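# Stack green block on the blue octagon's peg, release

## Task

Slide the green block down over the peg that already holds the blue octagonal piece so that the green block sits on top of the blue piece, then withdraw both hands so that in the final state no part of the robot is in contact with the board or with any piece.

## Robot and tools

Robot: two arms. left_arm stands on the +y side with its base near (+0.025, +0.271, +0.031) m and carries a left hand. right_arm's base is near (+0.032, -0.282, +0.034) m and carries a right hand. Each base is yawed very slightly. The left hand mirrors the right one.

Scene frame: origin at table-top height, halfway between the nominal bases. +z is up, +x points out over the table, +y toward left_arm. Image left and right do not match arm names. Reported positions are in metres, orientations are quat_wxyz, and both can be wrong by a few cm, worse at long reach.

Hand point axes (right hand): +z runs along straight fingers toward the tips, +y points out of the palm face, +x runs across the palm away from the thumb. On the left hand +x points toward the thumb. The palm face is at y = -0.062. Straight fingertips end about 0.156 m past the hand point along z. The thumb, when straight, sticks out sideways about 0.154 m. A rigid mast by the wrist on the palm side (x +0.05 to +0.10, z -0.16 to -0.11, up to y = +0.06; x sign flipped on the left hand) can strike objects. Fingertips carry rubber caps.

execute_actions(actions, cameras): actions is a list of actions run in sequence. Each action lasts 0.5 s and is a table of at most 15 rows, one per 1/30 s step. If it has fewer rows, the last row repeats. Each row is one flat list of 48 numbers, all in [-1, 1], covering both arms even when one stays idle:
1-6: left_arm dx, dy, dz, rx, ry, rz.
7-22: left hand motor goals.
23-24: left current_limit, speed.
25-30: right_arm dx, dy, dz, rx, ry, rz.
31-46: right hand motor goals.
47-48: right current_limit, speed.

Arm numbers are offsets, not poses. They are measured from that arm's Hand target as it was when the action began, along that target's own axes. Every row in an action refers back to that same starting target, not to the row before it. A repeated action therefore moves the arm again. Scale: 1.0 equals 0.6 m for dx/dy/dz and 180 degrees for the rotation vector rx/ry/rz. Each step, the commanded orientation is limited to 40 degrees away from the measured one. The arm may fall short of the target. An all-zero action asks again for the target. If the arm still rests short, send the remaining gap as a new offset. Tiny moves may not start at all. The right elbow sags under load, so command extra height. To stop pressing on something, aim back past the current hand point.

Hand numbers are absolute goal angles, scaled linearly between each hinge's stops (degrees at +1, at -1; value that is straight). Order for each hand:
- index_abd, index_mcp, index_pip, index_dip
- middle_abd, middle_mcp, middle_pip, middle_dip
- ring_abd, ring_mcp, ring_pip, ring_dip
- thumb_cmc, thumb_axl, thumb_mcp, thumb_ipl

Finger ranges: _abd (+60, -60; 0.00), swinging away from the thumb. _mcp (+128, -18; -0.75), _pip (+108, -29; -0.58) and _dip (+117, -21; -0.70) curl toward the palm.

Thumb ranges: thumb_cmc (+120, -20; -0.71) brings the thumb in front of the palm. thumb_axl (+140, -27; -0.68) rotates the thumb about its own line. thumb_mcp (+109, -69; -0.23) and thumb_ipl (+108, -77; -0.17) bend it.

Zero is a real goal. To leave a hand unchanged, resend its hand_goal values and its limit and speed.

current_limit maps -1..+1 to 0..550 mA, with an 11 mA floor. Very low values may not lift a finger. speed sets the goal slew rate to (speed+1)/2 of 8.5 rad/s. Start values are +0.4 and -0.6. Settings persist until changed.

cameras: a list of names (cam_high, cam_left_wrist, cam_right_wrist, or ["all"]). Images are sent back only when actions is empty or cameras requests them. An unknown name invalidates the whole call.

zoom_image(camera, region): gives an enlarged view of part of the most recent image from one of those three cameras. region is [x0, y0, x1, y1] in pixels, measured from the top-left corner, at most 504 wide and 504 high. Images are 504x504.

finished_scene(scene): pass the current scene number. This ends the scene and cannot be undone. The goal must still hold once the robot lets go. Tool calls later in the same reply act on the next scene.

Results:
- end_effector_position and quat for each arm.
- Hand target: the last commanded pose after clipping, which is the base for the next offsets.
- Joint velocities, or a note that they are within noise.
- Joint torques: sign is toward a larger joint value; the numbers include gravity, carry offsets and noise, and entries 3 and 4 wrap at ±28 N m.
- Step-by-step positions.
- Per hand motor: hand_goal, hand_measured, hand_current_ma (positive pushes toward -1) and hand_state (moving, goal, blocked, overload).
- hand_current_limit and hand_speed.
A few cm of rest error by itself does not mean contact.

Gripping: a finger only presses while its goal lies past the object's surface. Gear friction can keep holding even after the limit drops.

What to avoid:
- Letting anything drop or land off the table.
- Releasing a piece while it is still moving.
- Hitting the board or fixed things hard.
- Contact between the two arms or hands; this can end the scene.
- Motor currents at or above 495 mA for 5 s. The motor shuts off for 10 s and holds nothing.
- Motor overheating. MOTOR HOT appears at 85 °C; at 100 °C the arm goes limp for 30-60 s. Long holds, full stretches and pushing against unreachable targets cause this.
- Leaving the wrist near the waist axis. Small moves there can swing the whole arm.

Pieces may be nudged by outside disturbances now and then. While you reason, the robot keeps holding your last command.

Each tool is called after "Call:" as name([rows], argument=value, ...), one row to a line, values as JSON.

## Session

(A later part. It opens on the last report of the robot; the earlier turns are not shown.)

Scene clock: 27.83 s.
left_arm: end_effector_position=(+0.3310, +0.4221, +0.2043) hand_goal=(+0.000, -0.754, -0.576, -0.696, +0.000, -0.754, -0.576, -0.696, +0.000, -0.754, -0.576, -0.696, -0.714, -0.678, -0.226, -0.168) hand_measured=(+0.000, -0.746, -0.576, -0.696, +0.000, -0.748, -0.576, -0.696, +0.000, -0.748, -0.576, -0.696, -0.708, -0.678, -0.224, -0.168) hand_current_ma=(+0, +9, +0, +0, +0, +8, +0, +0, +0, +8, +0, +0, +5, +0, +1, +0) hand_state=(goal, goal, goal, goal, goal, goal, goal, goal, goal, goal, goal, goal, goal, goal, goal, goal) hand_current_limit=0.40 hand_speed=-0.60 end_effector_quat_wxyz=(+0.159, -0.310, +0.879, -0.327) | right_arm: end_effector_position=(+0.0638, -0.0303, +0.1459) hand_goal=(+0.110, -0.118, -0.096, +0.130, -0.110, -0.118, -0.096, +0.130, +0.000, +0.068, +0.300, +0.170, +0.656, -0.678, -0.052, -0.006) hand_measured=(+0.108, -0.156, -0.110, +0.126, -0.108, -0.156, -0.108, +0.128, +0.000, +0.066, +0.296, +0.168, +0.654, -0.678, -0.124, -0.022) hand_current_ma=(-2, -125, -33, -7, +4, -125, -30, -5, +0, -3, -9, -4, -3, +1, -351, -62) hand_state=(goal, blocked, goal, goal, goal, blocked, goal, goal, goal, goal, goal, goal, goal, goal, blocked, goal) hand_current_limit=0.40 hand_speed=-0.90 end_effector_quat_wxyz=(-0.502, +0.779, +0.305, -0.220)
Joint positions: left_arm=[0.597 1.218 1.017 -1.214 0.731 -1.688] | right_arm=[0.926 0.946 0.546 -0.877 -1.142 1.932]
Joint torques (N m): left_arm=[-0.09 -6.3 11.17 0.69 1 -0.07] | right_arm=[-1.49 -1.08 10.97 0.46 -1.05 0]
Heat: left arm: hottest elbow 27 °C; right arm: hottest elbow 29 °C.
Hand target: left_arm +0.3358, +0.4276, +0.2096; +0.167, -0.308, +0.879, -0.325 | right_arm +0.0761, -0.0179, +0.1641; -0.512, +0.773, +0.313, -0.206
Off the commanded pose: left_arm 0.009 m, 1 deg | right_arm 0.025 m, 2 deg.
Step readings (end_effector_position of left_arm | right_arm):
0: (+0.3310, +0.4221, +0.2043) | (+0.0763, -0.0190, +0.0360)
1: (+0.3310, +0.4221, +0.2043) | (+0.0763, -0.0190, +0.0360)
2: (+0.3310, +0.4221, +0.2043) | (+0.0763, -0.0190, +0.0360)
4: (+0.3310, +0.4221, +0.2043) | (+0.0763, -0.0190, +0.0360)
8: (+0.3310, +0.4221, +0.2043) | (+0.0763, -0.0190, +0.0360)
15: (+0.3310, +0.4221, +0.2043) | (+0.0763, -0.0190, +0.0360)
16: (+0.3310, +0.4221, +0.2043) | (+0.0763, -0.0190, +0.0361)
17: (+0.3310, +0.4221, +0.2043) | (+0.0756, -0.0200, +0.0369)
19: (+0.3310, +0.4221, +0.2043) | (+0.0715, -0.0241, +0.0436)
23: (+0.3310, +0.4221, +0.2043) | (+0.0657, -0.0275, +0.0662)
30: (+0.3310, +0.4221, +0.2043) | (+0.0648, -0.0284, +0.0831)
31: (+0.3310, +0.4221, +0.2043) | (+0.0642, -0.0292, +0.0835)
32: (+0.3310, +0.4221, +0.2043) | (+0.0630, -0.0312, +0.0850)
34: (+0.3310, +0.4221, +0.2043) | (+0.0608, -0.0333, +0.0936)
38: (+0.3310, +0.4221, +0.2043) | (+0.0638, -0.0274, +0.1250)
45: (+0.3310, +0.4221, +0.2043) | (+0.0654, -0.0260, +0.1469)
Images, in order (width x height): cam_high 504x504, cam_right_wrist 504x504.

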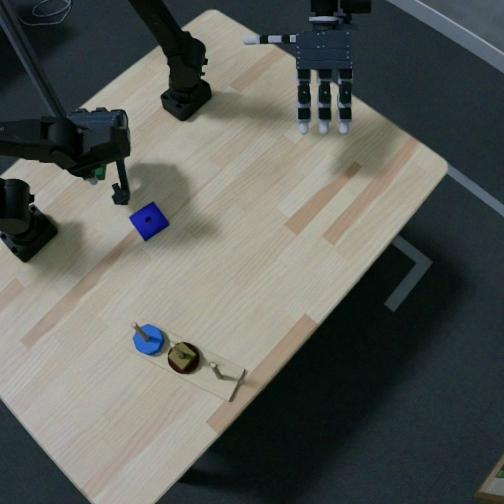

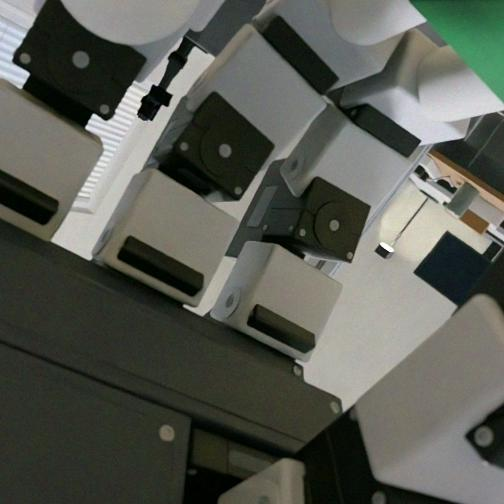

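Call:
execute_actions([
  [[0,0,0,0,0,0,0,-0.754,-0.576,-0.696,0,-0.754,-0.576,-0.696,0,-0.754,-0.576,-0.696,-0.714,-0.678,-0.226,-0.168,0.4,-0.6,0.0273,0.0322,-0.0567,-0.0508,-0.0315,-0.0581,0.11,-0.118,-0.095,0.13,-0.11,-0.118,-0.095,0.13,0,0.068,0.3,0.17,0.657,-0.678,-0.052,-0.005,0.4,-0.9]],
  [[0,0,0,0,0,0,0,-0.754,-0.576,-0.696,0,-0.754,-0.576,-0.696,0,-0.754,-0.576,-0.696,-0.714,-0.678,-0.226,-0.168,0.4,-0.6,0.0254,0.0419,-0.0604,-0.0508,-0.0315,-0.0581,0.11,-0.118,-0.095,0.13,-0.11,-0.118,-0.095,0.13,0,0.068,0.3,0.17,0.657,-0.678,-0.052,-0.005,0.4,-0.9]],
  [[0,0,0,0,0,0,0,-0.754,-0.576,-0.696,0,-0.754,-0.576,-0.696,0,-0.754,-0.576,-0.696,-0.714,-0.678,-0.226,-0.168,0.4,-0.6,0.0215,0.0517,-0.0622,-0.0508,-0.0315,-0.0581,0.11,-0.118,-0.095,0.13,-0.11,-0.118,-0.095,0.13,0,0.068,0.3,0.17,0.657,-0.678,-0.052,-0.005,0.4,-0.9]],
  [[0,0,0,0,0,0,0,-0.754,-0.576,-0.696,0,-0.754,-0.576,-0.696,0,-0.754,-0.576,-0.696,-0.714,-0.678,-0.226,-0.168,0.4,-0.6,0.0158,0.0606,-0.0620,-0.0508,-0.0315,-0.0581,0.11,-0.118,-0.095,0.13,-0.11,-0.118,-0.095,0.13,0,0.068,0.3,0.17,0.657,-0.678,-0.052,-0.005,0.4,-0.9]],
], cameras=["cam_high"])

Scene clock: 30.73 s.
left_arm: end_effector_position=(+0.3310, +0.4221, +0.2043) hand_goal=(+0.000, -0.754, -0.576, -0.696, +0.000, -0.754, -0.576, -0.696, +0.000, -0.754, -0.576, -0.696, -0.714, -0.678, -0.226, -0.168) hand_measured=(+0.000, -0.746, -0.576, -0.696, +0.000, -0.748, -0.576, -0.696, +0.000, -0.748, -0.576, -0.696, -0.708, -0.678, -0.224, -0.168) hand_current_ma=(+0, +9, +0, +0, +0, +8, +0, +0, +0, +8, +0, +0, +5, +0, +1, +0) hand_state=(goal, goal, goal, goal, goal, goal, goal, goal, goal, goal, goal, goal, goal, goal, goal, goal) hand_current_limit=0.40 hand_speed=-0.60 end_effector_quat_wxyz=(+0.159, -0.310, +0.879, -0.327) | right_arm: end_effector_position=(+0.2453, -0.0721, +0.1605) hand_goal=(+0.110, -0.118, -0.096, +0.130, -0.110, -0.118, -0.096, +0.130, +0.000, +0.068, +0.300, +0.170, +0.656, -0.678, -0.052, -0.006) hand_measured=(+0.106, -0.156, -0.114, +0.126, -0.108, -0.156, -0.112, +0.128, +0.000, +0.064, +0.296, +0.168, +0.652, -0.678, -0.120, -0.024) hand_current_ma=(-5, -125, -47, -7, +4, -125, -40, -5, +0, -7, -9, -4, -6, +1, -330, -67) hand_state=(goal, blocked, goal, goal, goal, blocked, goal, goal, goal, goal, goal, goal, goal, goal, blocked, goal) hand_current_limit=0.40 hand_speed=-0.90 end_effector_quat_wxyz=(-0.221, +0.680, +0.696, -0.069)
Joint positions: left_arm=[0.597 1.218 1.017 -1.214 0.731 -1.688] | right_arm=[0.757 1.146 0.851 -1.447 -0.438 0.688]
Joint torques (N m): left_arm=[-0.09 -6.53 11.17 0.72 1 -0.06] | right_arm=[-1.26 -3.55 10.89 -0.27 -0.24 -0.13]
Heat: left arm: hottest elbow 27 °C; right arm: hottest elbow 30 °C.
Hand target: left_arm +0.3358, +0.4276, +0.2096; +0.167, -0.308, +0.879, -0.325 | right_arm +0.2597, -0.0625, +0.1778; -0.220, +0.677, +0.700, -0.051
Off the commanded pose: left_arm 0.009 m, 1 deg | right_arm 0.025 m, 2 deg.
Step readings (end_effector_position of left_arm | right_arm):
0: (+0.3310, +0.4221, +0.2043) | (+0.0638, -0.0303, +0.1459)
1: (+0.3310, +0.4221, +0.2043) | (+0.0642, -0.0305, +0.1456)
2: (+0.3310, +0.4221, +0.2043) | (+0.0676, -0.0333, +0.1434)
4: (+0.3310, +0.4221, +0.2043) | (+0.0765, -0.0409, +0.1395)
8: (+0.3310, +0.4221, +0.2043) | (+0.0892, -0.0486, +0.1421)
15: (+0.3310, +0.4221, +0.2043) | (+0.0981, -0.0476, +0.1443)
16: (+0.3310, +0.4221, +0.2043) | (+0.0991, -0.0483, +0.1433)
17: (+0.3310, +0.4221, +0.2043) | (+0.1040, -0.0522, +0.1410)
19: (+0.3310, +0.4221, +0.2043) | (+0.1159, -0.0602, +0.1383)
23: (+0.3310, +0.4221, +0.2043) | (+0.1332, -0.0628, +0.1437)
30: (+0.3310, +0.4221, +0.2043) | (+0.1435, -0.0611, +0.1448)
31: (+0.3310, +0.4221, +0.2043) | (+0.1443, -0.0619, +0.1440)
32: (+0.3310, +0.4221, +0.2043) | (+0.1495, -0.0660, +0.1423)
34: (+0.3310, +0.4221, +0.2043) | (+0.1627, -0.0732, +0.1416)
38: (+0.3310, +0.4221, +0.2043) | (+0.1829, -0.0727, +0.1490)
45: (+0.3310, +0.4221, +0.2043) | (+0.1935, -0.0695, +0.1508)
46: (+0.3310, +0.4221, +0.2043) | (+0.1945, -0.0702, +0.1502)
47: (+0.3310, +0.4221, +0.2043) | (+0.1998, -0.0733, +0.1497)
49: (+0.3310, +0.4221, +0.2043) | (+0.2132, -0.0800, +0.1506)
53: (+0.3310, +0.4221, +0.2043) | (+0.2343, -0.0784, +0.1594)
60: (+0.3310, +0.4221, +0.2043) | (+0.2448, -0.0738, +0.1621)
Images, in order (width x height): cam_high 504x504.

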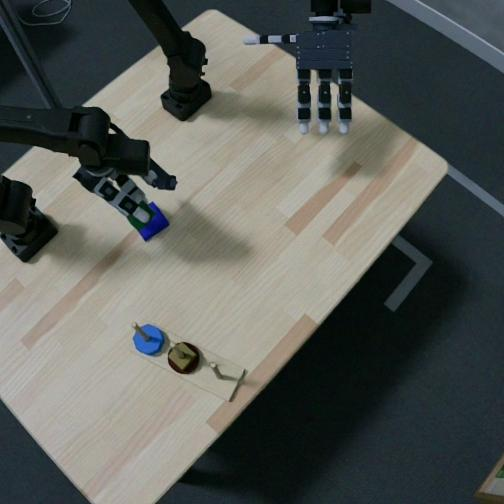

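Call:
execute_actions([
  [[0,0,0,0,0,0,0,-0.754,-0.576,-0.696,0,-0.754,-0.576,-0.696,0,-0.754,-0.576,-0.696,-0.714,-0.678,-0.226,-0.168,0.4,-0.6,0.0086,0.0682,-0.0599,-0.0508,-0.0315,-0.0581,0.11,-0.118,-0.095,0.13,-0.11,-0.118,-0.095,0.13,0,0.068,0.3,0.17,0.657,-0.678,-0.052,-0.005,0.4,-0.9]],
  [[0,0,0,0,0,0,0,-0.754,-0.576,-0.696,0,-0.754,-0.576,-0.696,0,-0.754,-0.576,-0.696,-0.714,-0.678,-0.226,-0.168,0.4,-0.6,0.0006,0.0739,-0.0560,-0.0508,-0.0315,-0.0581,0.11,-0.118,-0.095,0.13,-0.11,-0.118,-0.095,0.13,0,0.068,0.3,0.17,0.657,-0.678,-0.052,-0.005,0.4,-0.9]],
  [[0,0,0,0,0,0,0,-0.754,-0.576,-0.696,0,-0.754,-0.576,-0.696,0,-0.754,-0.576,-0.696,-0.714,-0.678,-0.226,-0.168,0.4,-0.6,-0.0079,0.0773,-0.0505,-0.0508,-0.0315,-0.0581,0.11,-0.118,-0.095,0.13,-0.11,-0.118,-0.095,0.13,0,0.068,0.3,0.17,0.657,-0.678,-0.052,-0.005,0.4,-0.9]],
], cameras=["cam_high"])

Call:
zoom_image(camera="cam_high", region=[120, 310, 190, 380])

Scene clock: 33.10 s.
left_arm: end_effector_position=(+0.3310, +0.4221, +0.2043) hand_goal=(+0.000, -0.754, -0.576, -0.696, +0.000, -0.754, -0.576, -0.696, +0.000, -0.754, -0.576, -0.696, -0.714, -0.678, -0.226, -0.168) hand_measured=(+0.000, -0.746, -0.576, -0.696, +0.000, -0.748, -0.576, -0.696, +0.000, -0.748, -0.576, -0.696, -0.708, -0.678, -0.224, -0.168) hand_current_ma=(+0, +9, +0, +0, +0, +8, +0, +0, +0, +8, +0, +0, +5, +0, +1, +0) hand_state=(goal, goal, goal, goal, goal, goal, goal, goal, goal, goal, goal, goal, goal, goal, goal, goal) hand_current_limit=0.40 hand_speed=-0.60 end_effector_quat_wxyz=(+0.159, -0.310, +0.879, -0.327) | right_arm: end_effector_position=(+0.3870, -0.0595, +0.2245) hand_goal=(+0.110, -0.118, -0.096, +0.130, -0.110, -0.118, -0.096, +0.130, +0.000, +0.068, +0.300, +0.170, +0.656, -0.678, -0.052, -0.006) hand_measured=(+0.106, -0.156, -0.116, +0.126, -0.108, -0.156, -0.112, +0.128, +0.000, +0.062, +0.296, +0.168, +0.652, -0.678, -0.120, -0.024) hand_current_ma=(-5, -125, -50, -7, +4, -125, -42, -5, +0, -13, -9, -4, -7, +1, -326, -67) hand_state=(goal, blocked, goal, goal, goal, blocked, goal, goal, goal, goal, goal, goal, goal, goal, blocked, goal) hand_current_limit=0.40 hand_speed=-0.90 end_effector_quat_wxyz=(+0.030, +0.484, +0.873, +0.046)
Joint positions: left_arm=[0.597 1.218 1.017 -1.214 0.731 -1.688] | right_arm=[0.646 1.164 0.957 -1.254 0.017 0.079]
Joint torques (N m): left_arm=[-0.15 -6.42 11.17 0.68 0.99 -0.06] | right_arm=[-1.03 -5.13 11.95 1.5 -0.16 -0.03]
Heat: left arm: hottest elbow 27 °C; right arm: hottest elbow 31 °C.
Hand target: left_arm +0.3358, +0.4276, +0.2096; +0.167, -0.308, +0.879, -0.325 | right_arm +0.4069, -0.0476, +0.2503; +0.042, +0.483, +0.871, +0.077
Off the commanded pose: left_arm 0.009 m, 1 deg | right_arm 0.035 m, 4 deg.
Step readings (end_effector_position of left_arm | right_arm):
0: (+0.3310, +0.4221, +0.2043) | (+0.2453, -0.0721, +0.1605)
1: (+0.3310, +0.4221, +0.2043) | (+0.2462, -0.0726, +0.1606)
2: (+0.3310, +0.4221, +0.2043) | (+0.2504, -0.0754, +0.1610)
4: (+0.3310, +0.4221, +0.2043) | (+0.2636, -0.0821, +0.1645)
8: (+0.3310, +0.4221, +0.2043) | (+0.2819, -0.0821, +0.1746)
15: (+0.3310, +0.4221, +0.2043) | (+0.2912, -0.0778, +0.1786)
16: (+0.3310, +0.4221, +0.2043) | (+0.2921, -0.0780, +0.1784)
17: (+0.3310, +0.4221, +0.2043) | (+0.2961, -0.0798, +0.1790)
19: (+0.3310, +0.4221, +0.2043) | (+0.3090, -0.0836, +0.1830)
23: (+0.3310, +0.4221, +0.2043) | (+0.3296, -0.0790, +0.1952)
30: (+0.3310, +0.4221, +0.2043) | (+0.3407, -0.0725, +0.2009)
31: (+0.3310, +0.4221, +0.2043) | (+0.3415, -0.0724, +0.2008)
32: (+0.3310, +0.4221, +0.2043) | (+0.3450, -0.0733, +0.2015)
34: (+0.3310, +0.4221, +0.2043) | (+0.3566, -0.0749, +0.2062)
38: (+0.3310, +0.4221, +0.2043) | (+0.3759, -0.0694, +0.2193)
45: (+0.3310, +0.4221, +0.2043) | (+0.3865, -0.0625, +0.2266)
Images, in order (width x height): cam_high 504x504.

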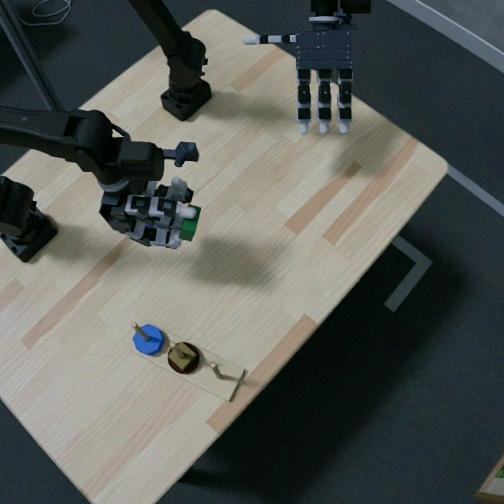

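Scaled by 7.200 from the camera's 504x504 image, which has a finer 720x720 frame.

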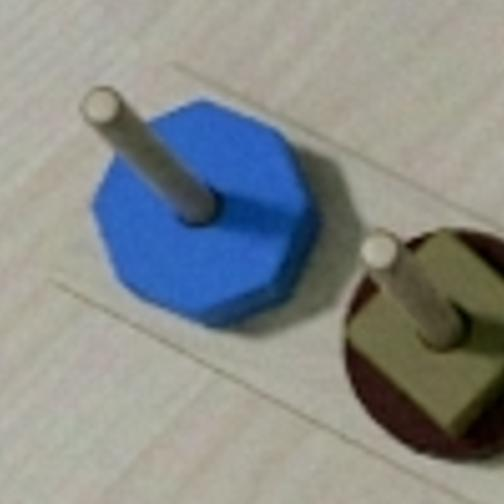

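Call:
execute_actions([
  [[0,0,0,0,0,0,0,-0.754,-0.576,-0.696,0,-0.754,-0.576,-0.696,0,-0.754,-0.576,-0.696,-0.714,-0.678,-0.226,-0.168,0.4,-0.6,-0.0375,-0.0318,0.0244,0.0519,-0.0300,-0.0552,0.11,-0.118,-0.095,0.13,-0.11,-0.118,-0.095,0.13,0,0.068,0.3,0.17,0.657,-0.678,-0.052,-0.005,0.4,-0.9]],
  [[0,0,0,0,0,0,0,-0.754,-0.576,-0.696,0,-0.754,-0.576,-0.696,0,-0.754,-0.576,-0.696,-0.714,-0.678,-0.226,-0.168,0.4,-0.6,-0.0395,-0.0360,0.0248,0.0519,-0.0300,-0.0552,0.11,-0.118,-0.095,0.13,-0.11,-0.118,-0.095,0.13,0,0.068,0.3,0.17,0.657,-0.678,-0.052,-0.005,0.4,-0.9]],
  [[0,0,0,0,0,0,0,-0.754,-0.576,-0.696,0,-0.754,-0.576,-0.696,0,-0.754,-0.576,-0.696,-0.714,-0.678,-0.226,-0.168,0.4,-0.6,-0.0406,-0.0403,0.0261,0.0519,-0.0300,-0.0552,0.11,-0.118,-0.095,0.13,-0.11,-0.118,-0.095,0.13,0,0.068,0.3,0.17,0.657,-0.678,-0.052,-0.005,0.4,-0.9]],
  [[0,0,0,0,0,0,0,-0.754,-0.576,-0.696,0,-0.754,-0.576,-0.696,0,-0.754,-0.576,-0.696,-0.714,-0.678,-0.226,-0.168,0.4,-0.6,-0.0465,-0.0537,0.0056,0.0519,-0.0300,-0.0552,0.11,-0.118,-0.095,0.13,-0.11,-0.118,-0.095,0.13,0,0.068,0.3,0.17,0.657,-0.678,-0.052,-0.005,0.4,-0.9]],
], cameras=["cam_high"])

Scene clock: 36.97 s.
left_arm: end_effector_position=(+0.3310, +0.4221, +0.2043) hand_goal=(+0.000, -0.754, -0.576, -0.696, +0.000, -0.754, -0.576, -0.696, +0.000, -0.754, -0.576, -0.696, -0.714, -0.678, -0.226, -0.168) hand_measured=(+0.000, -0.746, -0.576, -0.696, +0.000, -0.748, -0.576, -0.696, +0.000, -0.748, -0.576, -0.696, -0.708, -0.678, -0.224, -0.168) hand_current_ma=(+0, +9, +0, +0, +0, +8, +0, +0, +0, +8, +0, +0, +5, +0, +1, +0) hand_state=(goal, goal, goal, goal, goal, goal, goal, goal, goal, goal, goal, goal, goal, goal, goal, goal) hand_current_limit=0.40 hand_speed=-0.60 end_effector_quat_wxyz=(+0.159, -0.310, +0.879, -0.327) | right_arm: end_effector_position=(+0.4037, -0.1890, +0.2119) hand_goal=(+0.110, -0.118, -0.096, +0.130, -0.110, -0.118, -0.096, +0.130, +0.000, +0.068, +0.300, +0.170, +0.656, -0.678, -0.052, -0.006) hand_measured=(+0.106, -0.156, -0.116, +0.126, -0.106, -0.156, -0.112, +0.126, +0.000, +0.062, +0.296, +0.168, +0.654, -0.678, -0.120, -0.024) hand_current_ma=(-5, -125, -50, -7, +6, -125, -43, -5, +0, -13, -9, -4, -4, +1, -326, -69) hand_state=(goal, blocked, goal, goal, goal, blocked, goal, goal, goal, goal, goal, goal, goal, goal, blocked, goal) hand_current_limit=0.40 hand_speed=-0.90 end_effector_quat_wxyz=(+0.057, +0.156, +0.935, -0.313)
Joint positions: left_arm=[0.597 1.218 1.017 -1.214 0.731 -1.688] | right_arm=[0.419 1.331 1.11 -1.634 0.59 -0.743]
Joint torques (N m): left_arm=[-0.15 -6.3 11.18 0.72 0.99 -0.07] | right_arm=[-0.73 -5.25 10.86 -0.75 0.61 -0.02]
Heat: left arm: hottest elbow 28 °C; right arm: hottest elbow 32 °C.
Hand target: left_arm +0.3358, +0.4276, +0.2096; +0.167, -0.308, +0.879, -0.325 | right_arm +0.4180, -0.1845, +0.2294; +0.069, +0.159, +0.936, -0.306
Off the commanded pose: left_arm 0.009 m, 1 deg | right_arm 0.023 m, 2 deg.
Step readings (end_effector_position of left_arm | right_arm):
0: (+0.3310, +0.4221, +0.2043) | (+0.3870, -0.0595, +0.2245)
1: (+0.3310, +0.4221, +0.2043) | (+0.3871, -0.0596, +0.2245)
2: (+0.3310, +0.4221, +0.2043) | (+0.3879, -0.0607, +0.2245)
4: (+0.3310, +0.4221, +0.2043) | (+0.3897, -0.0682, +0.2226)
8: (+0.3310, +0.4221, +0.2043) | (+0.3929, -0.0840, +0.2131)
15: (+0.3310, +0.4221, +0.2043) | (+0.3893, -0.0862, +0.2058)
16: (+0.3310, +0.4221, +0.2043) | (+0.3895, -0.0864, +0.2063)
17: (+0.3310, +0.4221, +0.2043) | (+0.3900, -0.0889, +0.2072)
19: (+0.3310, +0.4221, +0.2043) | (+0.3913, -0.0985, +0.2083)
23: (+0.3310, +0.4221, +0.2043) | (+0.3940, -0.1152, +0.2043)
30: (+0.3310, +0.4221, +0.2043) | (+0.3902, -0.1179, +0.1973)
31: (+0.3310, +0.4221, +0.2043) | (+0.3902, -0.1183, +0.1976)
32: (+0.3310, +0.4221, +0.2043) | (+0.3910, -0.1217, +0.1985)
34: (+0.3310, +0.4221, +0.2043) | (+0.3935, -0.1328, +0.2004)
38: (+0.3310, +0.4221, +0.2043) | (+0.3979, -0.1504, +0.1991)
45: (+0.3310, +0.4221, +0.2043) | (+0.3950, -0.1533, +0.1943)
46: (+0.3310, +0.4221, +0.2043) | (+0.3949, -0.1538, +0.1947)
47: (+0.3310, +0.4221, +0.2043) | (+0.3956, -0.1580, +0.1961)
49: (+0.3310, +0.4221, +0.2043) | (+0.3989, -0.1700, +0.2020)
53: (+0.3310, +0.4221, +0.2043) | (+0.4064, -0.1871, +0.2120)
60: (+0.3310, +0.4221, +0.2043) | (+0.4054, -0.1899, +0.2135)
Images, in order (width x height): cam_high 504x504.

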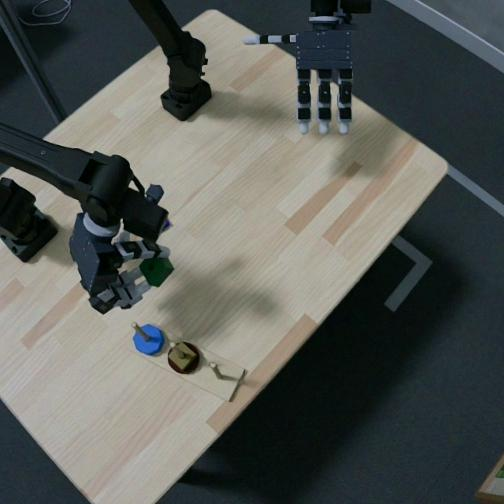

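Call:
execute_actions([
  [[0,0,0,0,0,0,0,-0.754,-0.576,-0.696,0,-0.754,-0.576,-0.696,0,-0.754,-0.576,-0.696,-0.714,-0.678,-0.226,-0.168,0.4,-0.6,-0.0458,-0.0620,0.0107,0.0519,-0.0300,-0.0552,0.11,-0.118,-0.095,0.13,-0.11,-0.118,-0.095,0.13,0,0.068,0.3,0.17,0.657,-0.678,-0.052,-0.005,0.4,-0.9]],
], cameras=["cam_high"])

Scene clock: 44.53 s.
left_arm: end_effector_position=(+0.3310, +0.4221, +0.2043) hand_goal=(+0.000, -0.754, -0.576, -0.696, +0.000, -0.754, -0.576, -0.696, +0.000, -0.754, -0.576, -0.696, -0.714, -0.678, -0.226, -0.168) hand_measured=(+0.000, -0.746, -0.576, -0.696, +0.000, -0.748, -0.576, -0.696, +0.000, -0.748, -0.576, -0.696, -0.708, -0.678, -0.224, -0.168) hand_current_ma=(+0, +9, +0, +0, +0, +8, +0, +0, +0, +8, +0, +0, +5, +0, +1, +0) hand_state=(goal, goal, goal, goal, goal, goal, goal, goal, goal, goal, goal, goal, goal, goal, goal, goal) hand_current_limit=0.40 hand_speed=-0.60 end_effector_quat_wxyz=(+0.159, -0.310, +0.879, -0.327) | right_arm: end_effector_position=(+0.4181, -0.2271, +0.2331) hand_goal=(+0.110, -0.118, -0.096, +0.130, -0.110, -0.118, -0.096, +0.130, +0.000, +0.068, +0.300, +0.170, +0.656, -0.678, -0.052, -0.006) hand_measured=(+0.106, -0.156, -0.116, +0.126, -0.106, -0.156, -0.112, +0.126, +0.000, +0.062, +0.296, +0.168, +0.654, -0.678, -0.120, -0.024) hand_current_ma=(-5, -125, -50, -7, +6, -125, -43, -6, +0, -11, -9, -4, -4, +1, -326, -70) hand_state=(goal, blocked, goal, goal, goal, blocked, goal, goal, goal, goal, goal, goal, goal, goal, blocked, goal) hand_current_limit=0.40 hand_speed=-0.90 end_effector_quat_wxyz=(+0.062, +0.063, +0.914, -0.396)
Joint positions: left_arm=[0.597 1.218 1.017 -1.214 0.731 -1.688] | right_arm=[0.365 1.354 1.169 -1.668 0.787 -0.959]
Joint torques (N m): left_arm=[-0.21 -6.36 11.18 0.69 0.99 -0.07] | right_arm=[-0.26 -6.24 10.99 -0.85 0.78 0.03]
Heat: left arm: hottest elbow 28 °C; right arm: hottest elbow 32 °C.
Hand target: left_arm +0.3358, +0.4276, +0.2096; +0.167, -0.308, +0.879, -0.325 | right_arm +0.4314, -0.2237, +0.2509; +0.073, +0.068, +0.914, -0.393
Off the commanded pose: left_arm 0.009 m, 1 deg | right_arm 0.022 m, 1 deg.
joint sent to its limit (right arm) — joint 4 (wrist pitch), lower limit. The joint targets still meet the commanded pose.
Step readings (end_effector_position of left_arm | right_arm):
0: (+0.3310, +0.4221, +0.2043) | (+0.4036, -0.1890, +0.2118)
1: (+0.3310, +0.4221, +0.2043) | (+0.4041, -0.1898, +0.2123)
2: (+0.3310, +0.4221, +0.2043) | (+0.4054, -0.1944, +0.2140)
4: (+0.3310, +0.4221, +0.2043) | (+0.4103, -0.2071, +0.2206)
8: (+0.3310, +0.4221, +0.2043) | (+0.4193, -0.2246, +0.2332)
15: (+0.3310, +0.4221, +0.2043) | (+0.4198, -0.2277, +0.2361)
Images, in order (width x height): cam_high 504x504.

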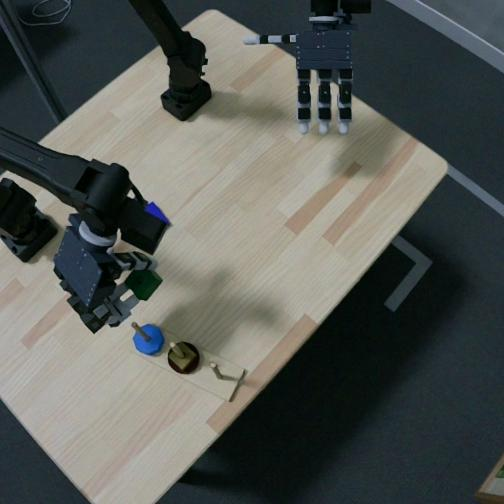

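Call:
execute_actions([
  [[0,0,0,0,0,0,0,-0.754,-0.576,-0.696,0,-0.754,-0.576,-0.696,0,-0.754,-0.576,-0.696,-0.714,-0.678,-0.226,-0.168,0.4,-0.6,-0.0402,-0.0571,0.0282,0.0519,-0.0300,-0.0552,0.11,-0.118,-0.095,0.13,-0.11,-0.118,-0.095,0.13,0,0.068,0.3,0.17,0.657,-0.678,-0.052,-0.005,0.4,-0.9]],
  [[0,0,0,0,0,0,0,-0.754,-0.576,-0.696,0,-0.754,-0.576,-0.696,0,-0.754,-0.576,-0.696,-0.714,-0.678,-0.226,-0.168,0.4,-0.6,-0.0373,-0.0605,0.0328,0.0519,-0.0300,-0.0552,0.11,-0.118,-0.095,0.13,-0.11,-0.118,-0.095,0.13,0,0.068,0.3,0.17,0.657,-0.678,-0.052,-0.005,0.4,-0.9]],
], cameras=["cam_high","cam_right_wrist"])

Call:
zoom_image(camera="cam_high", region=[90, 270, 190, 370])

Scene clock: 46.57 s.
left_arm: end_effector_position=(+0.3310, +0.4221, +0.2043) hand_goal=(+0.000, -0.754, -0.576, -0.696, +0.000, -0.754, -0.576, -0.696, +0.000, -0.754, -0.576, -0.696, -0.714, -0.678, -0.226, -0.168) hand_measured=(+0.000, -0.746, -0.576, -0.696, +0.000, -0.748, -0.576, -0.696, +0.000, -0.748, -0.576, -0.696, -0.708, -0.678, -0.224, -0.168) hand_current_ma=(+0, +9, +0, +0, +0, +8, +0, +0, +0, +8, +0, +0, +5, +0, +1, +0) hand_state=(goal, goal, goal, goal, goal, goal, goal, goal, goal, goal, goal, goal, goal, goal, goal, goal) hand_current_limit=0.40 hand_speed=-0.60 end_effector_quat_wxyz=(+0.159, -0.310, +0.879, -0.327) | right_arm: end_effector_position=(+0.4660, -0.2939, +0.2751) hand_goal=(+0.110, -0.118, -0.096, +0.130, -0.110, -0.118, -0.096, +0.130, +0.000, +0.068, +0.300, +0.170, +0.656, -0.678, -0.052, -0.006) hand_measured=(+0.106, -0.156, -0.116, +0.126, -0.106, -0.156, -0.112, +0.126, +0.000, +0.066, +0.296, +0.168, +0.654, -0.678, -0.120, -0.026) hand_current_ma=(-5, -124, -50, -7, +6, -125, -43, -6, +0, -3, -9, -4, -4, +1, -326, -73) hand_state=(goal, blocked, goal, goal, goal, blocked, goal, goal, goal, goal, goal, goal, goal, goal, blocked, goal) hand_current_limit=0.40 hand_speed=-0.90 end_effector_quat_wxyz=(+0.057, -0.125, +0.821, -0.554)
Joint positions: left_arm=[0.597 1.218 1.017 -1.214 0.731 -1.688] | right_arm=[0.281 1.4 1.256 -1.476 1.18 -1.568]
Joint torques (N m): left_arm=[-0.21 -6.36 11.17 0.75 0.99 -0.07] | right_arm=[-0.26 -9.23 9.62 0.8 0.75 -0.04]
Heat: left arm: hottest elbow 28 °C; right arm: hottest elbow 33 °C.
Hand target: left_arm +0.3358, +0.4276, +0.2096; +0.167, -0.308, +0.879, -0.325 | right_arm +0.4743, -0.2948, +0.2904; +0.078, -0.116, +0.826, -0.546
Off the commanded pose: left_arm 0.009 m, 1 deg | right_arm 0.017 m, 3 deg.
Step readings (end_effector_position of left_arm | right_arm):
0: (+0.3310, +0.4221, +0.2043) | (+0.4181, -0.2271, +0.2331)
1: (+0.3310, +0.4221, +0.2043) | (+0.4184, -0.2282, +0.2336)
2: (+0.3310, +0.4221, +0.2043) | (+0.4201, -0.2328, +0.2356)
4: (+0.3310, +0.4221, +0.2043) | (+0.4265, -0.2446, +0.2427)
8: (+0.3310, +0.4221, +0.2043) | (+0.4368, -0.2601, +0.2527)
15: (+0.3310, +0.4221, +0.2043) | (+0.4351, -0.2643, +0.2524)
16: (+0.3310, +0.4221, +0.2043) | (+0.4353, -0.2650, +0.2528)
17: (+0.3310, +0.4221, +0.2043) | (+0.4369, -0.2696, +0.2554)
19: (+0.3310, +0.4221, +0.2043) | (+0.4441, -0.2805, +0.2642)
23: (+0.3310, +0.4221, +0.2043) | (+0.4578, -0.2927, +0.2742)
30: (+0.3310, +0.4221, +0.2043) | (+0.4655, -0.2949, +0.2732)
Images, in order (width x height): cam_high 504x504, cam_right_wrist 504x504.

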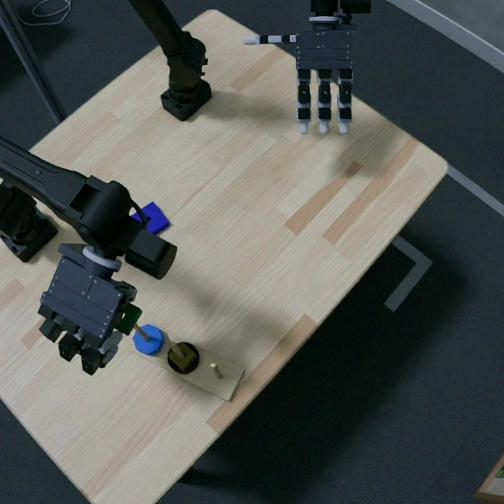

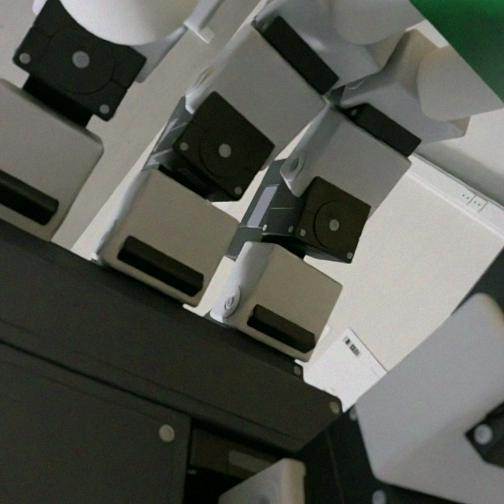

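Scaled by 5.040 from the camera's 504x504 image, which has a finer 720x720 frame.

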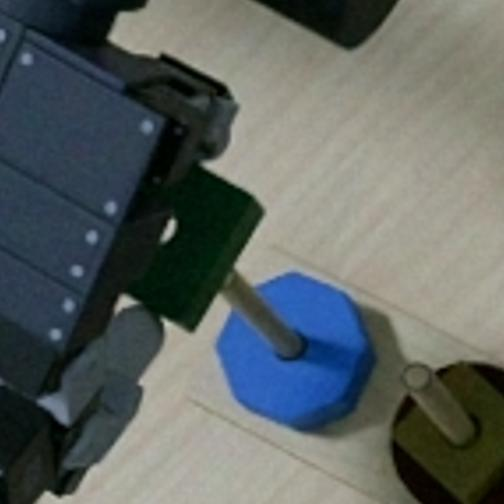

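Call:
execute_actions([
  [[0,0,0,0,0,0,0,-0.754,-0.576,-0.696,0,-0.754,-0.576,-0.696,0,-0.754,-0.576,-0.696,-0.714,-0.678,-0.226,-0.168,0.4,-0.6,0,0.0767,0.0326,0,0,0,0.11,-0.118,-0.095,0.13,-0.11,-0.118,-0.095,0.13,0,0.068,0.3,0.17,0.657,-0.678,-0.052,-0.005,0.4,-0.9]],
], cameras=["cam_high"])

Call:
zoom_image(camera="cam_high", region=[100, 290, 160, 350])

Scene clock: 47.90 s.
left_arm: end_effector_position=(+0.3310, +0.4221, +0.2043) hand_goal=(+0.000, -0.754, -0.576, -0.696, +0.000, -0.754, -0.576, -0.696, +0.000, -0.754, -0.576, -0.696, -0.714, -0.678, -0.226, -0.168) hand_measured=(+0.000, -0.746, -0.576, -0.696, +0.000, -0.748, -0.576, -0.696, +0.000, -0.748, -0.576, -0.696, -0.708, -0.678, -0.224, -0.168) hand_current_ma=(+0, +9, +0, +0, +0, +8, +0, +0, +0, +8, +0, +0, +5, +0, +1, +0) hand_state=(goal, goal, goal, goal, goal, goal, goal, goal, goal, goal, goal, goal, goal, goal, goal, goal) hand_current_limit=0.40 hand_speed=-0.60 end_effector_quat_wxyz=(+0.159, -0.310, +0.879, -0.327) | right_arm: end_effector_position=(+0.4724, -0.2919, +0.2399) hand_goal=(+0.110, -0.118, -0.096, +0.130, -0.110, -0.118, -0.096, +0.130, +0.000, +0.068, +0.300, +0.170, +0.656, -0.678, -0.052, -0.006) hand_measured=(+0.106, -0.156, -0.116, +0.126, -0.106, -0.156, -0.112, +0.126, +0.000, +0.066, +0.296, +0.168, +0.654, -0.678, -0.120, -0.026) hand_current_ma=(-5, -124, -50, -7, +6, -125, -43, -6, +0, -3, -9, -4, -5, +1, -326, -73) hand_state=(goal, blocked, goal, goal, goal, blocked, goal, goal, goal, goal, goal, goal, goal, goal, blocked, goal) hand_current_limit=0.40 hand_speed=-0.90 end_effector_quat_wxyz=(+0.076, -0.120, +0.825, -0.547)
Joint positions: left_arm=[0.597 1.218 1.017 -1.214 0.731 -1.688] | right_arm=[0.278 1.401 1.165 -1.306 1.171 -1.608]
Joint torques (N m): left_arm=[-0.09 -6.36 11.19 0.69 0.98 -0.07] | right_arm=[-1.85 -8.23 7.42 0.9 0.8 -0.05]
Heat: left arm: hottest elbow 28 °C; right arm: hottest elbow 33 °C.
Hand target: left_arm +0.3358, +0.4276, +0.2096; +0.167, -0.308, +0.879, -0.325 | right_arm +0.4743, -0.2946, +0.2404; +0.078, -0.116, +0.826, -0.546
Off the commanded pose: left_arm 0.009 m, 1 deg | right_arm 0.003 m, 1 deg.
Step readings (end_effector_position of left_arm | right_arm):
0: (+0.3310, +0.4221, +0.2043) | (+0.4660, -0.2940, +0.2751)
1: (+0.3310, +0.4221, +0.2043) | (+0.4663, -0.2939, +0.2751)
2: (+0.3310, +0.4221, +0.2043) | (+0.4678, -0.2933, +0.2744)
4: (+0.3310, +0.4221, +0.2043) | (+0.4723, -0.2922, +0.2694)
8: (+0.3310, +0.4221, +0.2043) | (+0.4704, -0.2917, +0.2494)
15: (+0.3310, +0.4221, +0.2043) | (+0.4715, -0.2923, +0.2399)
Images, in order (width x height): cam_high 504x504.

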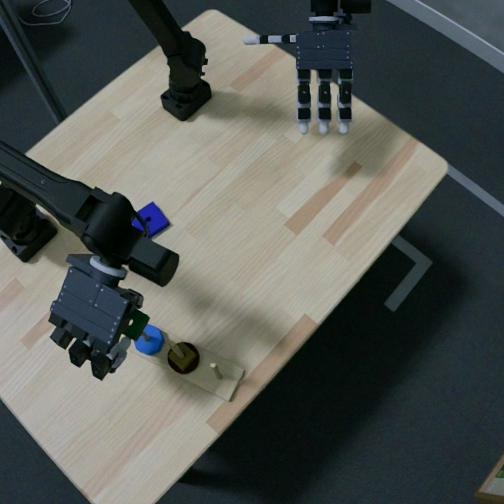

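Scaled by 8.400 from the camera's 504x504 image, which has a finer 720x720 frame.

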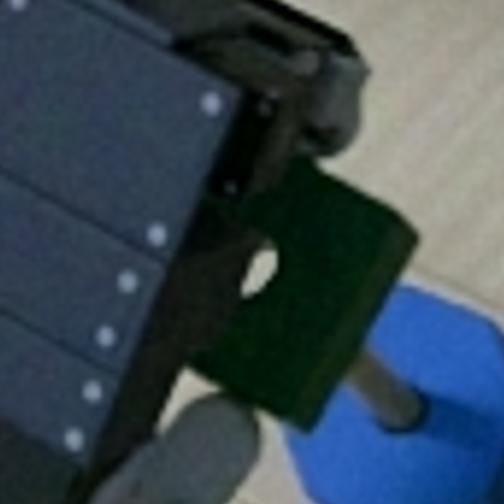

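Call:
execute_actions([
  [[0,0,0,0,0,0,0,-0.754,-0.576,-0.696,0,-0.754,-0.576,-0.696,0,-0.754,-0.576,-0.696,-0.714,-0.678,-0.226,-0.168,0.4,-0.6,0.0184,-0.0287,-0.018,0,0,0,0.11,-0.118,-0.095,0.13,-0.11,-0.118,-0.095,0.13,0,0.068,0.3,0.17,0.657,-0.678,-0.052,-0.005,0.4,-0.9]],
  [[0,0,0,0,0,0,0,-0.754,-0.576,-0.696,0,-0.754,-0.576,-0.696,0,-0.754,-0.576,-0.696,-0.714,-0.678,-0.226,-0.168,0.4,-0.6,0,0.0537,0.0228,0,0,0,0.11,-0.118,-0.095,0.13,-0.11,-0.118,-0.095,0.13,0,0.068,0.3,0.17,0.657,-0.678,-0.052,-0.005,0.4,-0.9]],
], cameras=["cam_high"])

Call:
zoom_image(camera="cam_high", region=[110, 300, 160, 350])

Scene clock: 49.83 s.
left_arm: end_effector_position=(+0.3310, +0.4221, +0.2043) hand_goal=(+0.000, -0.754, -0.576, -0.696, +0.000, -0.754, -0.576, -0.696, +0.000, -0.754, -0.576, -0.696, -0.714, -0.678, -0.226, -0.168) hand_measured=(+0.000, -0.746, -0.576, -0.696, +0.000, -0.748, -0.576, -0.696, +0.000, -0.748, -0.576, -0.696, -0.708, -0.678, -0.224, -0.168) hand_current_ma=(+0, +9, +0, +0, +0, +8, +0, +0, +0, +8, +0, +0, +5, +0, +1, +0) hand_state=(goal, goal, goal, goal, goal, goal, goal, goal, goal, goal, goal, goal, goal, goal, goal, goal) hand_current_limit=0.40 hand_speed=-0.60 end_effector_quat_wxyz=(+0.159, -0.310, +0.879, -0.327) | right_arm: end_effector_position=(+0.4592, -0.2955, +0.2259) hand_goal=(+0.110, -0.118, -0.096, +0.130, -0.110, -0.118, -0.096, +0.130, +0.000, +0.068, +0.300, +0.170, +0.656, -0.678, -0.052, -0.006) hand_measured=(+0.106, -0.156, -0.116, +0.126, -0.106, -0.156, -0.112, +0.126, +0.000, +0.066, +0.296, +0.168, +0.654, -0.678, -0.120, -0.026) hand_current_ma=(-5, -124, -50, -7, +6, -125, -43, -6, +0, -3, -9, -4, -5, +1, -326, -73) hand_state=(goal, blocked, goal, goal, goal, blocked, goal, goal, goal, goal, goal, goal, goal, goal, blocked, goal) hand_current_limit=0.40 hand_speed=-0.90 end_effector_quat_wxyz=(+0.072, -0.121, +0.825, -0.548)
Joint positions: left_arm=[0.597 1.218 1.017 -1.214 0.731 -1.688] | right_arm=[0.278 1.381 1.107 -1.282 1.17 -1.602]
Joint torques (N m): left_arm=[-0.03 -6.18 11.17 0.76 1 -0.06] | right_arm=[-0.67 -8.23 7.69 0.94 0.82 0.02]
Heat: left arm: hottest elbow 29 °C; right arm: hottest elbow 33 °C.
Hand target: left_arm +0.3358, +0.4276, +0.2096; +0.167, -0.308, +0.879, -0.325 | right_arm +0.4628, -0.2946, +0.2254; +0.078, -0.116, +0.826, -0.546
Off the commanded pose: left_arm 0.009 m, 1 deg | right_arm 0.004 m, 1 deg.
Step readings (end_effector_position of left_arm | right_arm):
0: (+0.3310, +0.4221, +0.2043) | (+0.4724, -0.2919, +0.2399)
1: (+0.3310, +0.4221, +0.2043) | (+0.4724, -0.2919, +0.2399)
2: (+0.3310, +0.4221, +0.2043) | (+0.4724, -0.2919, +0.2399)
4: (+0.3310, +0.4221, +0.2043) | (+0.4703, -0.2924, +0.2407)
8: (+0.3310, +0.4221, +0.2043) | (+0.4645, -0.2940, +0.2460)
15: (+0.3310, +0.4221, +0.2043) | (+0.4608, -0.2950, +0.2515)
16: (+0.3310, +0.4221, +0.2043) | (+0.4607, -0.2950, +0.2515)
17: (+0.3310, +0.4221, +0.2043) | (+0.4607, -0.2951, +0.2511)
19: (+0.3310, +0.4221, +0.2043) | (+0.4611, -0.2950, +0.2473)
23: (+0.3310, +0.4221, +0.2043) | (+0.4575, -0.2960, +0.2334)
30: (+0.3310, +0.4221, +0.2043) | (+0.4586, -0.2957, +0.2258)
Images, in order (width x height): cam_high 504x504.

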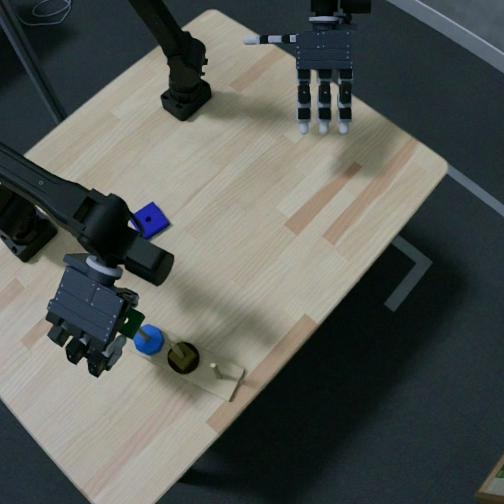

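Scaled by 10.080 from the camera's 504x504 image, which has a finer 720x720 frame.

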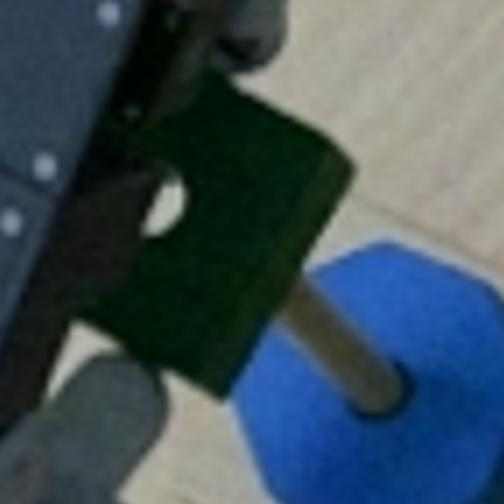

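Call:
execute_actions([
  [[0,0,0,0,0,0,0,-0.754,-0.576,-0.696,0,-0.754,-0.576,-0.696,0,-0.754,-0.576,-0.696,-0.714,-0.678,-0.226,-0.168,0.4,-0.6,-0.0038,0.0163,-0.0043,0,0,0,0.11,-0.118,-0.095,0.13,-0.11,-0.118,-0.095,0.13,0,0.068,0.3,0.17,0.657,-0.678,-0.052,-0.005,0.4,-0.9]],
], cameras=["cam_high"])

Call:
zoom_image(camera="cam_high", region=[115, 305, 160, 350])

Scene clock: 51.03 s.
left_arm: end_effector_position=(+0.3310, +0.4221, +0.2043) hand_goal=(+0.000, -0.754, -0.576, -0.696, +0.000, -0.754, -0.576, -0.696, +0.000, -0.754, -0.576, -0.696, -0.714, -0.678, -0.226, -0.168) hand_measured=(+0.000, -0.746, -0.576, -0.696, +0.000, -0.748, -0.576, -0.696, +0.000, -0.748, -0.576, -0.696, -0.708, -0.678, -0.224, -0.168) hand_current_ma=(+0, +9, +0, +0, +0, +8, +0, +0, +0, +8, +0, +0, +5, +0, +1, +0) hand_state=(goal, goal, goal, goal, goal, goal, goal, goal, goal, goal, goal, goal, goal, goal, goal, goal) hand_current_limit=0.40 hand_speed=-0.60 end_effector_quat_wxyz=(+0.159, -0.310, +0.879, -0.327) | right_arm: end_effector_position=(+0.4630, -0.2917, +0.2208) hand_goal=(+0.110, -0.118, -0.096, +0.130, -0.110, -0.118, -0.096, +0.130, +0.000, +0.068, +0.300, +0.170, +0.656, -0.678, -0.052, -0.006) hand_measured=(+0.106, -0.156, -0.116, +0.126, -0.106, -0.156, -0.112, +0.126, +0.000, +0.066, +0.296, +0.168, +0.654, -0.678, -0.120, -0.026) hand_current_ma=(-5, -124, -50, -7, +6, -125, -43, -6, +0, -3, -9, -4, -5, +1, -326, -73) hand_state=(goal, blocked, goal, goal, goal, blocked, goal, goal, goal, goal, goal, goal, goal, goal, blocked, goal) hand_current_limit=0.40 hand_speed=-0.90 end_effector_quat_wxyz=(+0.077, -0.114, +0.826, -0.547)
Joint positions: left_arm=[0.597 1.218 1.017 -1.214 0.731 -1.688] | right_arm=[0.285 1.396 1.107 -1.282 1.17 -1.568]
Joint torques (N m): left_arm=[-0.15 -6.42 11.17 0.75 1 -0.08] | right_arm=[0.26 -6.95 7.16 0.14 0.81 0.06]
Heat: left arm: hottest elbow 29 °C; right arm: hottest elbow 33 °C.
Hand target: left_arm +0.3358, +0.4276, +0.2096; +0.167, -0.308, +0.879, -0.325 | right_arm +0.4634, -0.2881, +0.2174; +0.078, -0.116, +0.826, -0.546
Off the commanded pose: left_arm 0.009 m, 1 deg | right_arm 0.005 m, 0 deg.
Step readings (end_effector_position of left_arm | right_arm):
0: (+0.3310, +0.4221, +0.2043) | (+0.4593, -0.2955, +0.2259)
1: (+0.3310, +0.4221, +0.2043) | (+0.4593, -0.2955, +0.2259)
2: (+0.3310, +0.4221, +0.2043) | (+0.4595, -0.2955, +0.2258)
4: (+0.3310, +0.4221, +0.2043) | (+0.4600, -0.2950, +0.2256)
8: (+0.3310, +0.4221, +0.2043) | (+0.4615, -0.2933, +0.2231)
15: (+0.3310, +0.4221, +0.2043) | (+0.4627, -0.2917, +0.2208)
Images, in order (width x height): cam_high 504x504.

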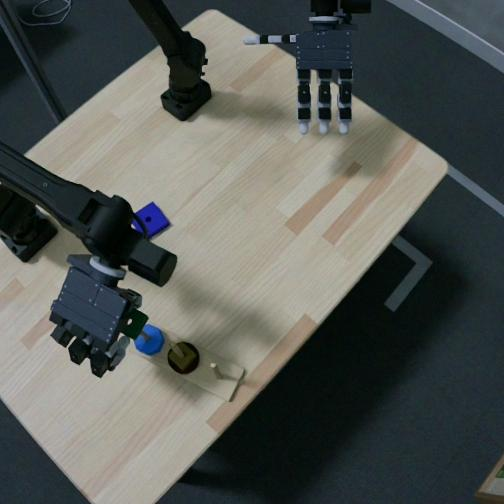

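Scaled by 11.200 from the camera's 504x504 image, which has a finer 720x720 frame.

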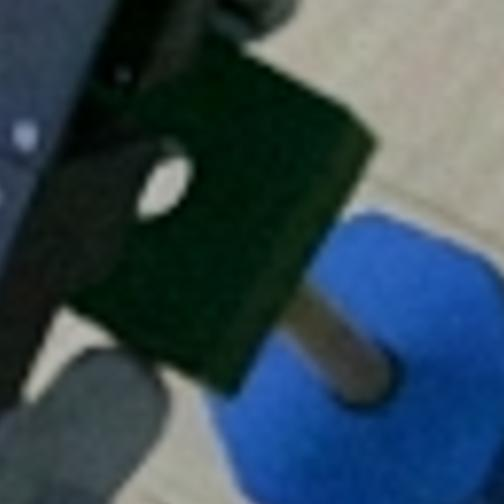

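Call:
execute_actions([
  [[0,0,0,0,0,0,0,-0.754,-0.576,-0.696,0,-0.754,-0.576,-0.696,0,-0.754,-0.576,-0.696,-0.714,-0.678,-0.226,-0.168,0.4,-0.6,0.0045,0.0162,0.0045,0,0,0,0.11,-0.118,-0.095,0.13,-0.11,-0.118,-0.095,0.13,0,0.068,0.3,0.17,0.657,-0.678,-0.052,-0.005,0.4,-0.9]],
], cameras=["cam_high"])

Call:
zoom_image(camera="cam_high", region=[115, 305, 160, 350])

Scene clock: 52.20 s.
left_arm: end_effector_position=(+0.3310, +0.4221, +0.2043) hand_goal=(+0.000, -0.754, -0.576, -0.696, +0.000, -0.754, -0.576, -0.696, +0.000, -0.754, -0.576, -0.696, -0.714, -0.678, -0.226, -0.168) hand_measured=(+0.000, -0.746, -0.576, -0.696, +0.000, -0.748, -0.576, -0.696, +0.000, -0.748, -0.576, -0.696, -0.708, -0.678, -0.224, -0.168) hand_current_ma=(+0, +9, +0, +0, +0, +8, +0, +0, +0, +8, +0, +0, +5, +0, +1, +0) hand_state=(goal, goal, goal, goal, goal, goal, goal, goal, goal, goal, goal, goal, goal, goal, goal, goal) hand_current_limit=0.40 hand_speed=-0.60 end_effector_quat_wxyz=(+0.159, -0.310, +0.879, -0.327) | right_arm: end_effector_position=(+0.4564, -0.2923, +0.2101) hand_goal=(+0.110, -0.118, -0.096, +0.130, -0.110, -0.118, -0.096, +0.130, +0.000, +0.068, +0.300, +0.170, +0.656, -0.678, -0.052, -0.006) hand_measured=(+0.106, -0.156, -0.116, +0.126, -0.106, -0.156, -0.112, +0.126, +0.000, +0.066, +0.296, +0.168, +0.654, -0.678, -0.120, -0.026) hand_current_ma=(-5, -124, -50, -6, +6, -125, -43, -6, +0, -3, -9, -4, -3, +1, -326, -73) hand_state=(goal, blocked, goal, goal, goal, blocked, goal, goal, goal, goal, goal, goal, goal, goal, blocked, goal) hand_current_limit=0.40 hand_speed=-0.90 end_effector_quat_wxyz=(+0.071, -0.118, +0.825, -0.548)
Joint positions: left_arm=[0.597 1.218 1.017 -1.214 0.731 -1.688] | right_arm=[0.288 1.398 1.081 -1.278 1.17 -1.559]
Joint torques (N m): left_arm=[-0.15 -6.3 11.12 0.76 0.99 -0.06] | right_arm=[0.44 -6.48 7.34 0.73 0.83 0.14]
Heat: left arm: hottest elbow 29 °C; right arm: hottest elbow 33 °C.
Hand target: left_arm +0.3358, +0.4276, +0.2096; +0.167, -0.308, +0.879, -0.325 | right_arm +0.4604, -0.2875, +0.2074; +0.078, -0.116, +0.826, -0.546
Off the commanded pose: left_arm 0.009 m, 1 deg | right_arm 0.007 m, 1 deg.
Step readings (end_effector_position of left_arm | right_arm):
0: (+0.3310, +0.4221, +0.2043) | (+0.4631, -0.2916, +0.2208)
1: (+0.3310, +0.4221, +0.2043) | (+0.4631, -0.2916, +0.2208)
2: (+0.3310, +0.4221, +0.2043) | (+0.4628, -0.2916, +0.2204)
4: (+0.3310, +0.4221, +0.2043) | (+0.4608, -0.2920, +0.2178)
8: (+0.3310, +0.4221, +0.2043) | (+0.4561, -0.2927, +0.2114)
15: (+0.3310, +0.4221, +0.2043) | (+0.4562, -0.2926, +0.2101)
Images, in order (width x height): cam_high 504x504.

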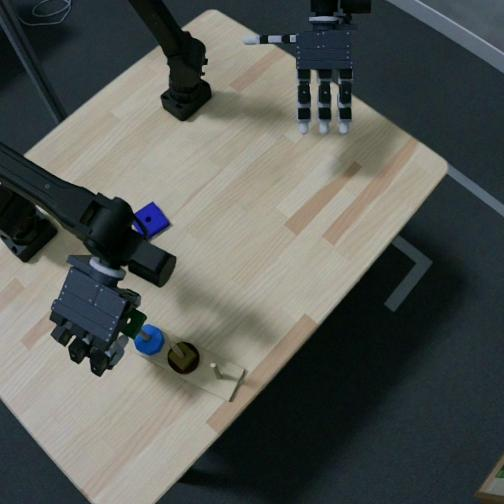

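Scaled by 11.200 from the camera's 504x504 image, which has a finer 720x720 frame.

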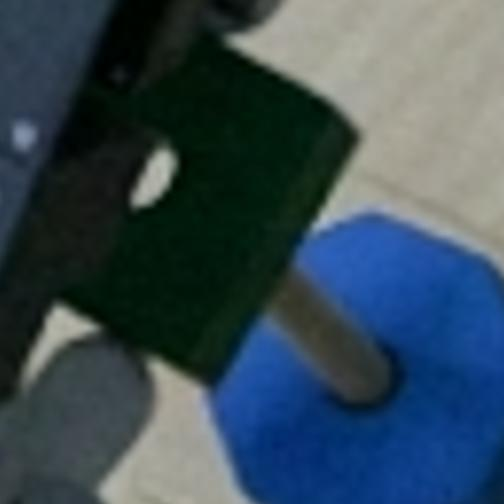

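Call:
execute_actions([
  [[0,0,0,0,0,0,0,-0.754,-0.576,-0.696,0,-0.754,-0.576,-0.696,0,-0.754,-0.576,-0.696,-0.714,-0.678,-0.226,-0.168,0.4,-0.6,-0.007,-0.0455,-0.0207,0,0,0,0.11,-0.118,-0.095,0.13,-0.11,-0.118,-0.095,0.13,0,0.068,0.3,0.17,0.657,-0.678,-0.052,-0.005,0.4,-0.9]],
  [[0,0,0,0,0,0,0,-0.754,-0.576,-0.696,0,-0.754,-0.576,-0.696,0,-0.754,-0.576,-0.696,-0.714,-0.678,-0.226,-0.168,0.4,-0.6,0,0.0430,0.0183,0,0,0,0.11,-0.118,-0.095,0.13,-0.11,-0.118,-0.095,0.13,0,0.068,0.3,0.17,0.657,-0.678,-0.052,-0.005,0.4,-0.9]],
], cameras=["cam_high"])

Call:
zoom_image(camera="cam_high", region=[115, 305, 160, 350])

Scene clock: 54.03 s.
left_arm: end_effector_position=(+0.3310, +0.4221, +0.2043) hand_goal=(+0.000, -0.754, -0.576, -0.696, +0.000, -0.754, -0.576, -0.696, +0.000, -0.754, -0.576, -0.696, -0.714, -0.678, -0.226, -0.168) hand_measured=(+0.000, -0.746, -0.576, -0.696, +0.000, -0.748, -0.576, -0.696, +0.000, -0.748, -0.576, -0.696, -0.708, -0.678, -0.224, -0.168) hand_current_ma=(+0, +9, +0, +0, +0, +8, +0, +0, +0, +8, +0, +0, +5, +0, +1, +0) hand_state=(goal, goal, goal, goal, goal, goal, goal, goal, goal, goal, goal, goal, goal, goal, goal, goal) hand_current_limit=0.40 hand_speed=-0.60 end_effector_quat_wxyz=(+0.159, -0.310, +0.879, -0.327) | right_arm: end_effector_position=(+0.4595, -0.2905, +0.2107) hand_goal=(+0.110, -0.118, -0.096, +0.130, -0.110, -0.118, -0.096, +0.130, +0.000, +0.068, +0.300, +0.170, +0.656, -0.678, -0.052, -0.006) hand_measured=(+0.106, -0.156, -0.116, +0.126, -0.106, -0.156, -0.112, +0.126, +0.000, +0.066, +0.296, +0.168, +0.654, -0.678, -0.120, -0.026) hand_current_ma=(-5, -124, -50, -7, +6, -125, -43, -9, +0, -3, -9, -4, -4, +1, -326, -73) hand_state=(goal, blocked, goal, goal, goal, blocked, goal, goal, goal, goal, goal, goal, goal, goal, blocked, goal) hand_current_limit=0.40 hand_speed=-0.90 end_effector_quat_wxyz=(+0.070, -0.118, +0.825, -0.548)
Joint positions: left_arm=[0.597 1.218 1.017 -1.214 0.731 -1.688] | right_arm=[0.29 1.409 1.094 -1.287 1.17 -1.552]
Joint torques (N m): left_arm=[-0.15 -6.36 11.17 0.72 1 -0.05] | right_arm=[0.5 -7.36 7.53 0.75 0.89 0.1]
Heat: left arm: hottest elbow 29 °C; right arm: hottest elbow 33 °C.
Hand target: left_arm +0.3358, +0.4276, +0.2096; +0.167, -0.308, +0.879, -0.325 | right_arm +0.4643, -0.2856, +0.2093; +0.078, -0.116, +0.826, -0.546
Off the commanded pose: left_arm 0.009 m, 1 deg | right_arm 0.007 m, 1 deg.
Step readings (end_effector_position of left_arm | right_arm):
0: (+0.3310, +0.4221, +0.2043) | (+0.4565, -0.2923, +0.2101)
1: (+0.3310, +0.4221, +0.2043) | (+0.4565, -0.2923, +0.2101)
2: (+0.3310, +0.4221, +0.2043) | (+0.4564, -0.2924, +0.2101)
4: (+0.3310, +0.4221, +0.2043) | (+0.4541, -0.2928, +0.2099)
8: (+0.3310, +0.4221, +0.2043) | (+0.4500, -0.2939, +0.2113)
15: (+0.3310, +0.4221, +0.2043) | (+0.4489, -0.2940, +0.2140)
16: (+0.3310, +0.4221, +0.2043) | (+0.4490, -0.2940, +0.2141)
17: (+0.3310, +0.4221, +0.2043) | (+0.4490, -0.2939, +0.2141)
19: (+0.3310, +0.4221, +0.2043) | (+0.4509, -0.2933, +0.2141)
23: (+0.3310, +0.4221, +0.2043) | (+0.4564, -0.2916, +0.2131)
30: (+0.3310, +0.4221, +0.2043) | (+0.4593, -0.2906, +0.2107)
Images, in order (width x height): cam_high 504x504.

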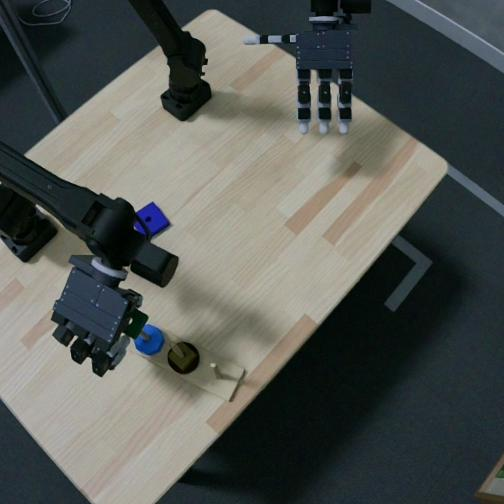

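Scaled by 11.200 from the camera's 504x504 image, which has a finer 720x720 frame.

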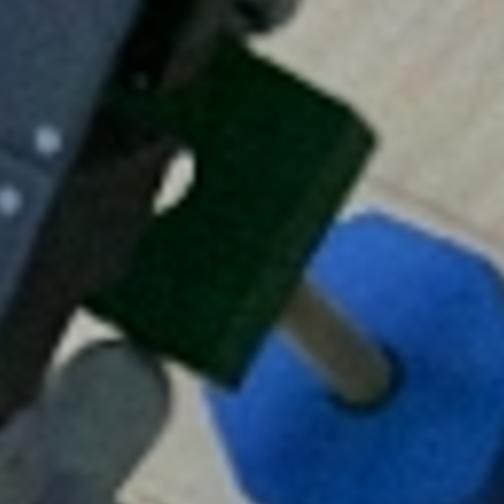

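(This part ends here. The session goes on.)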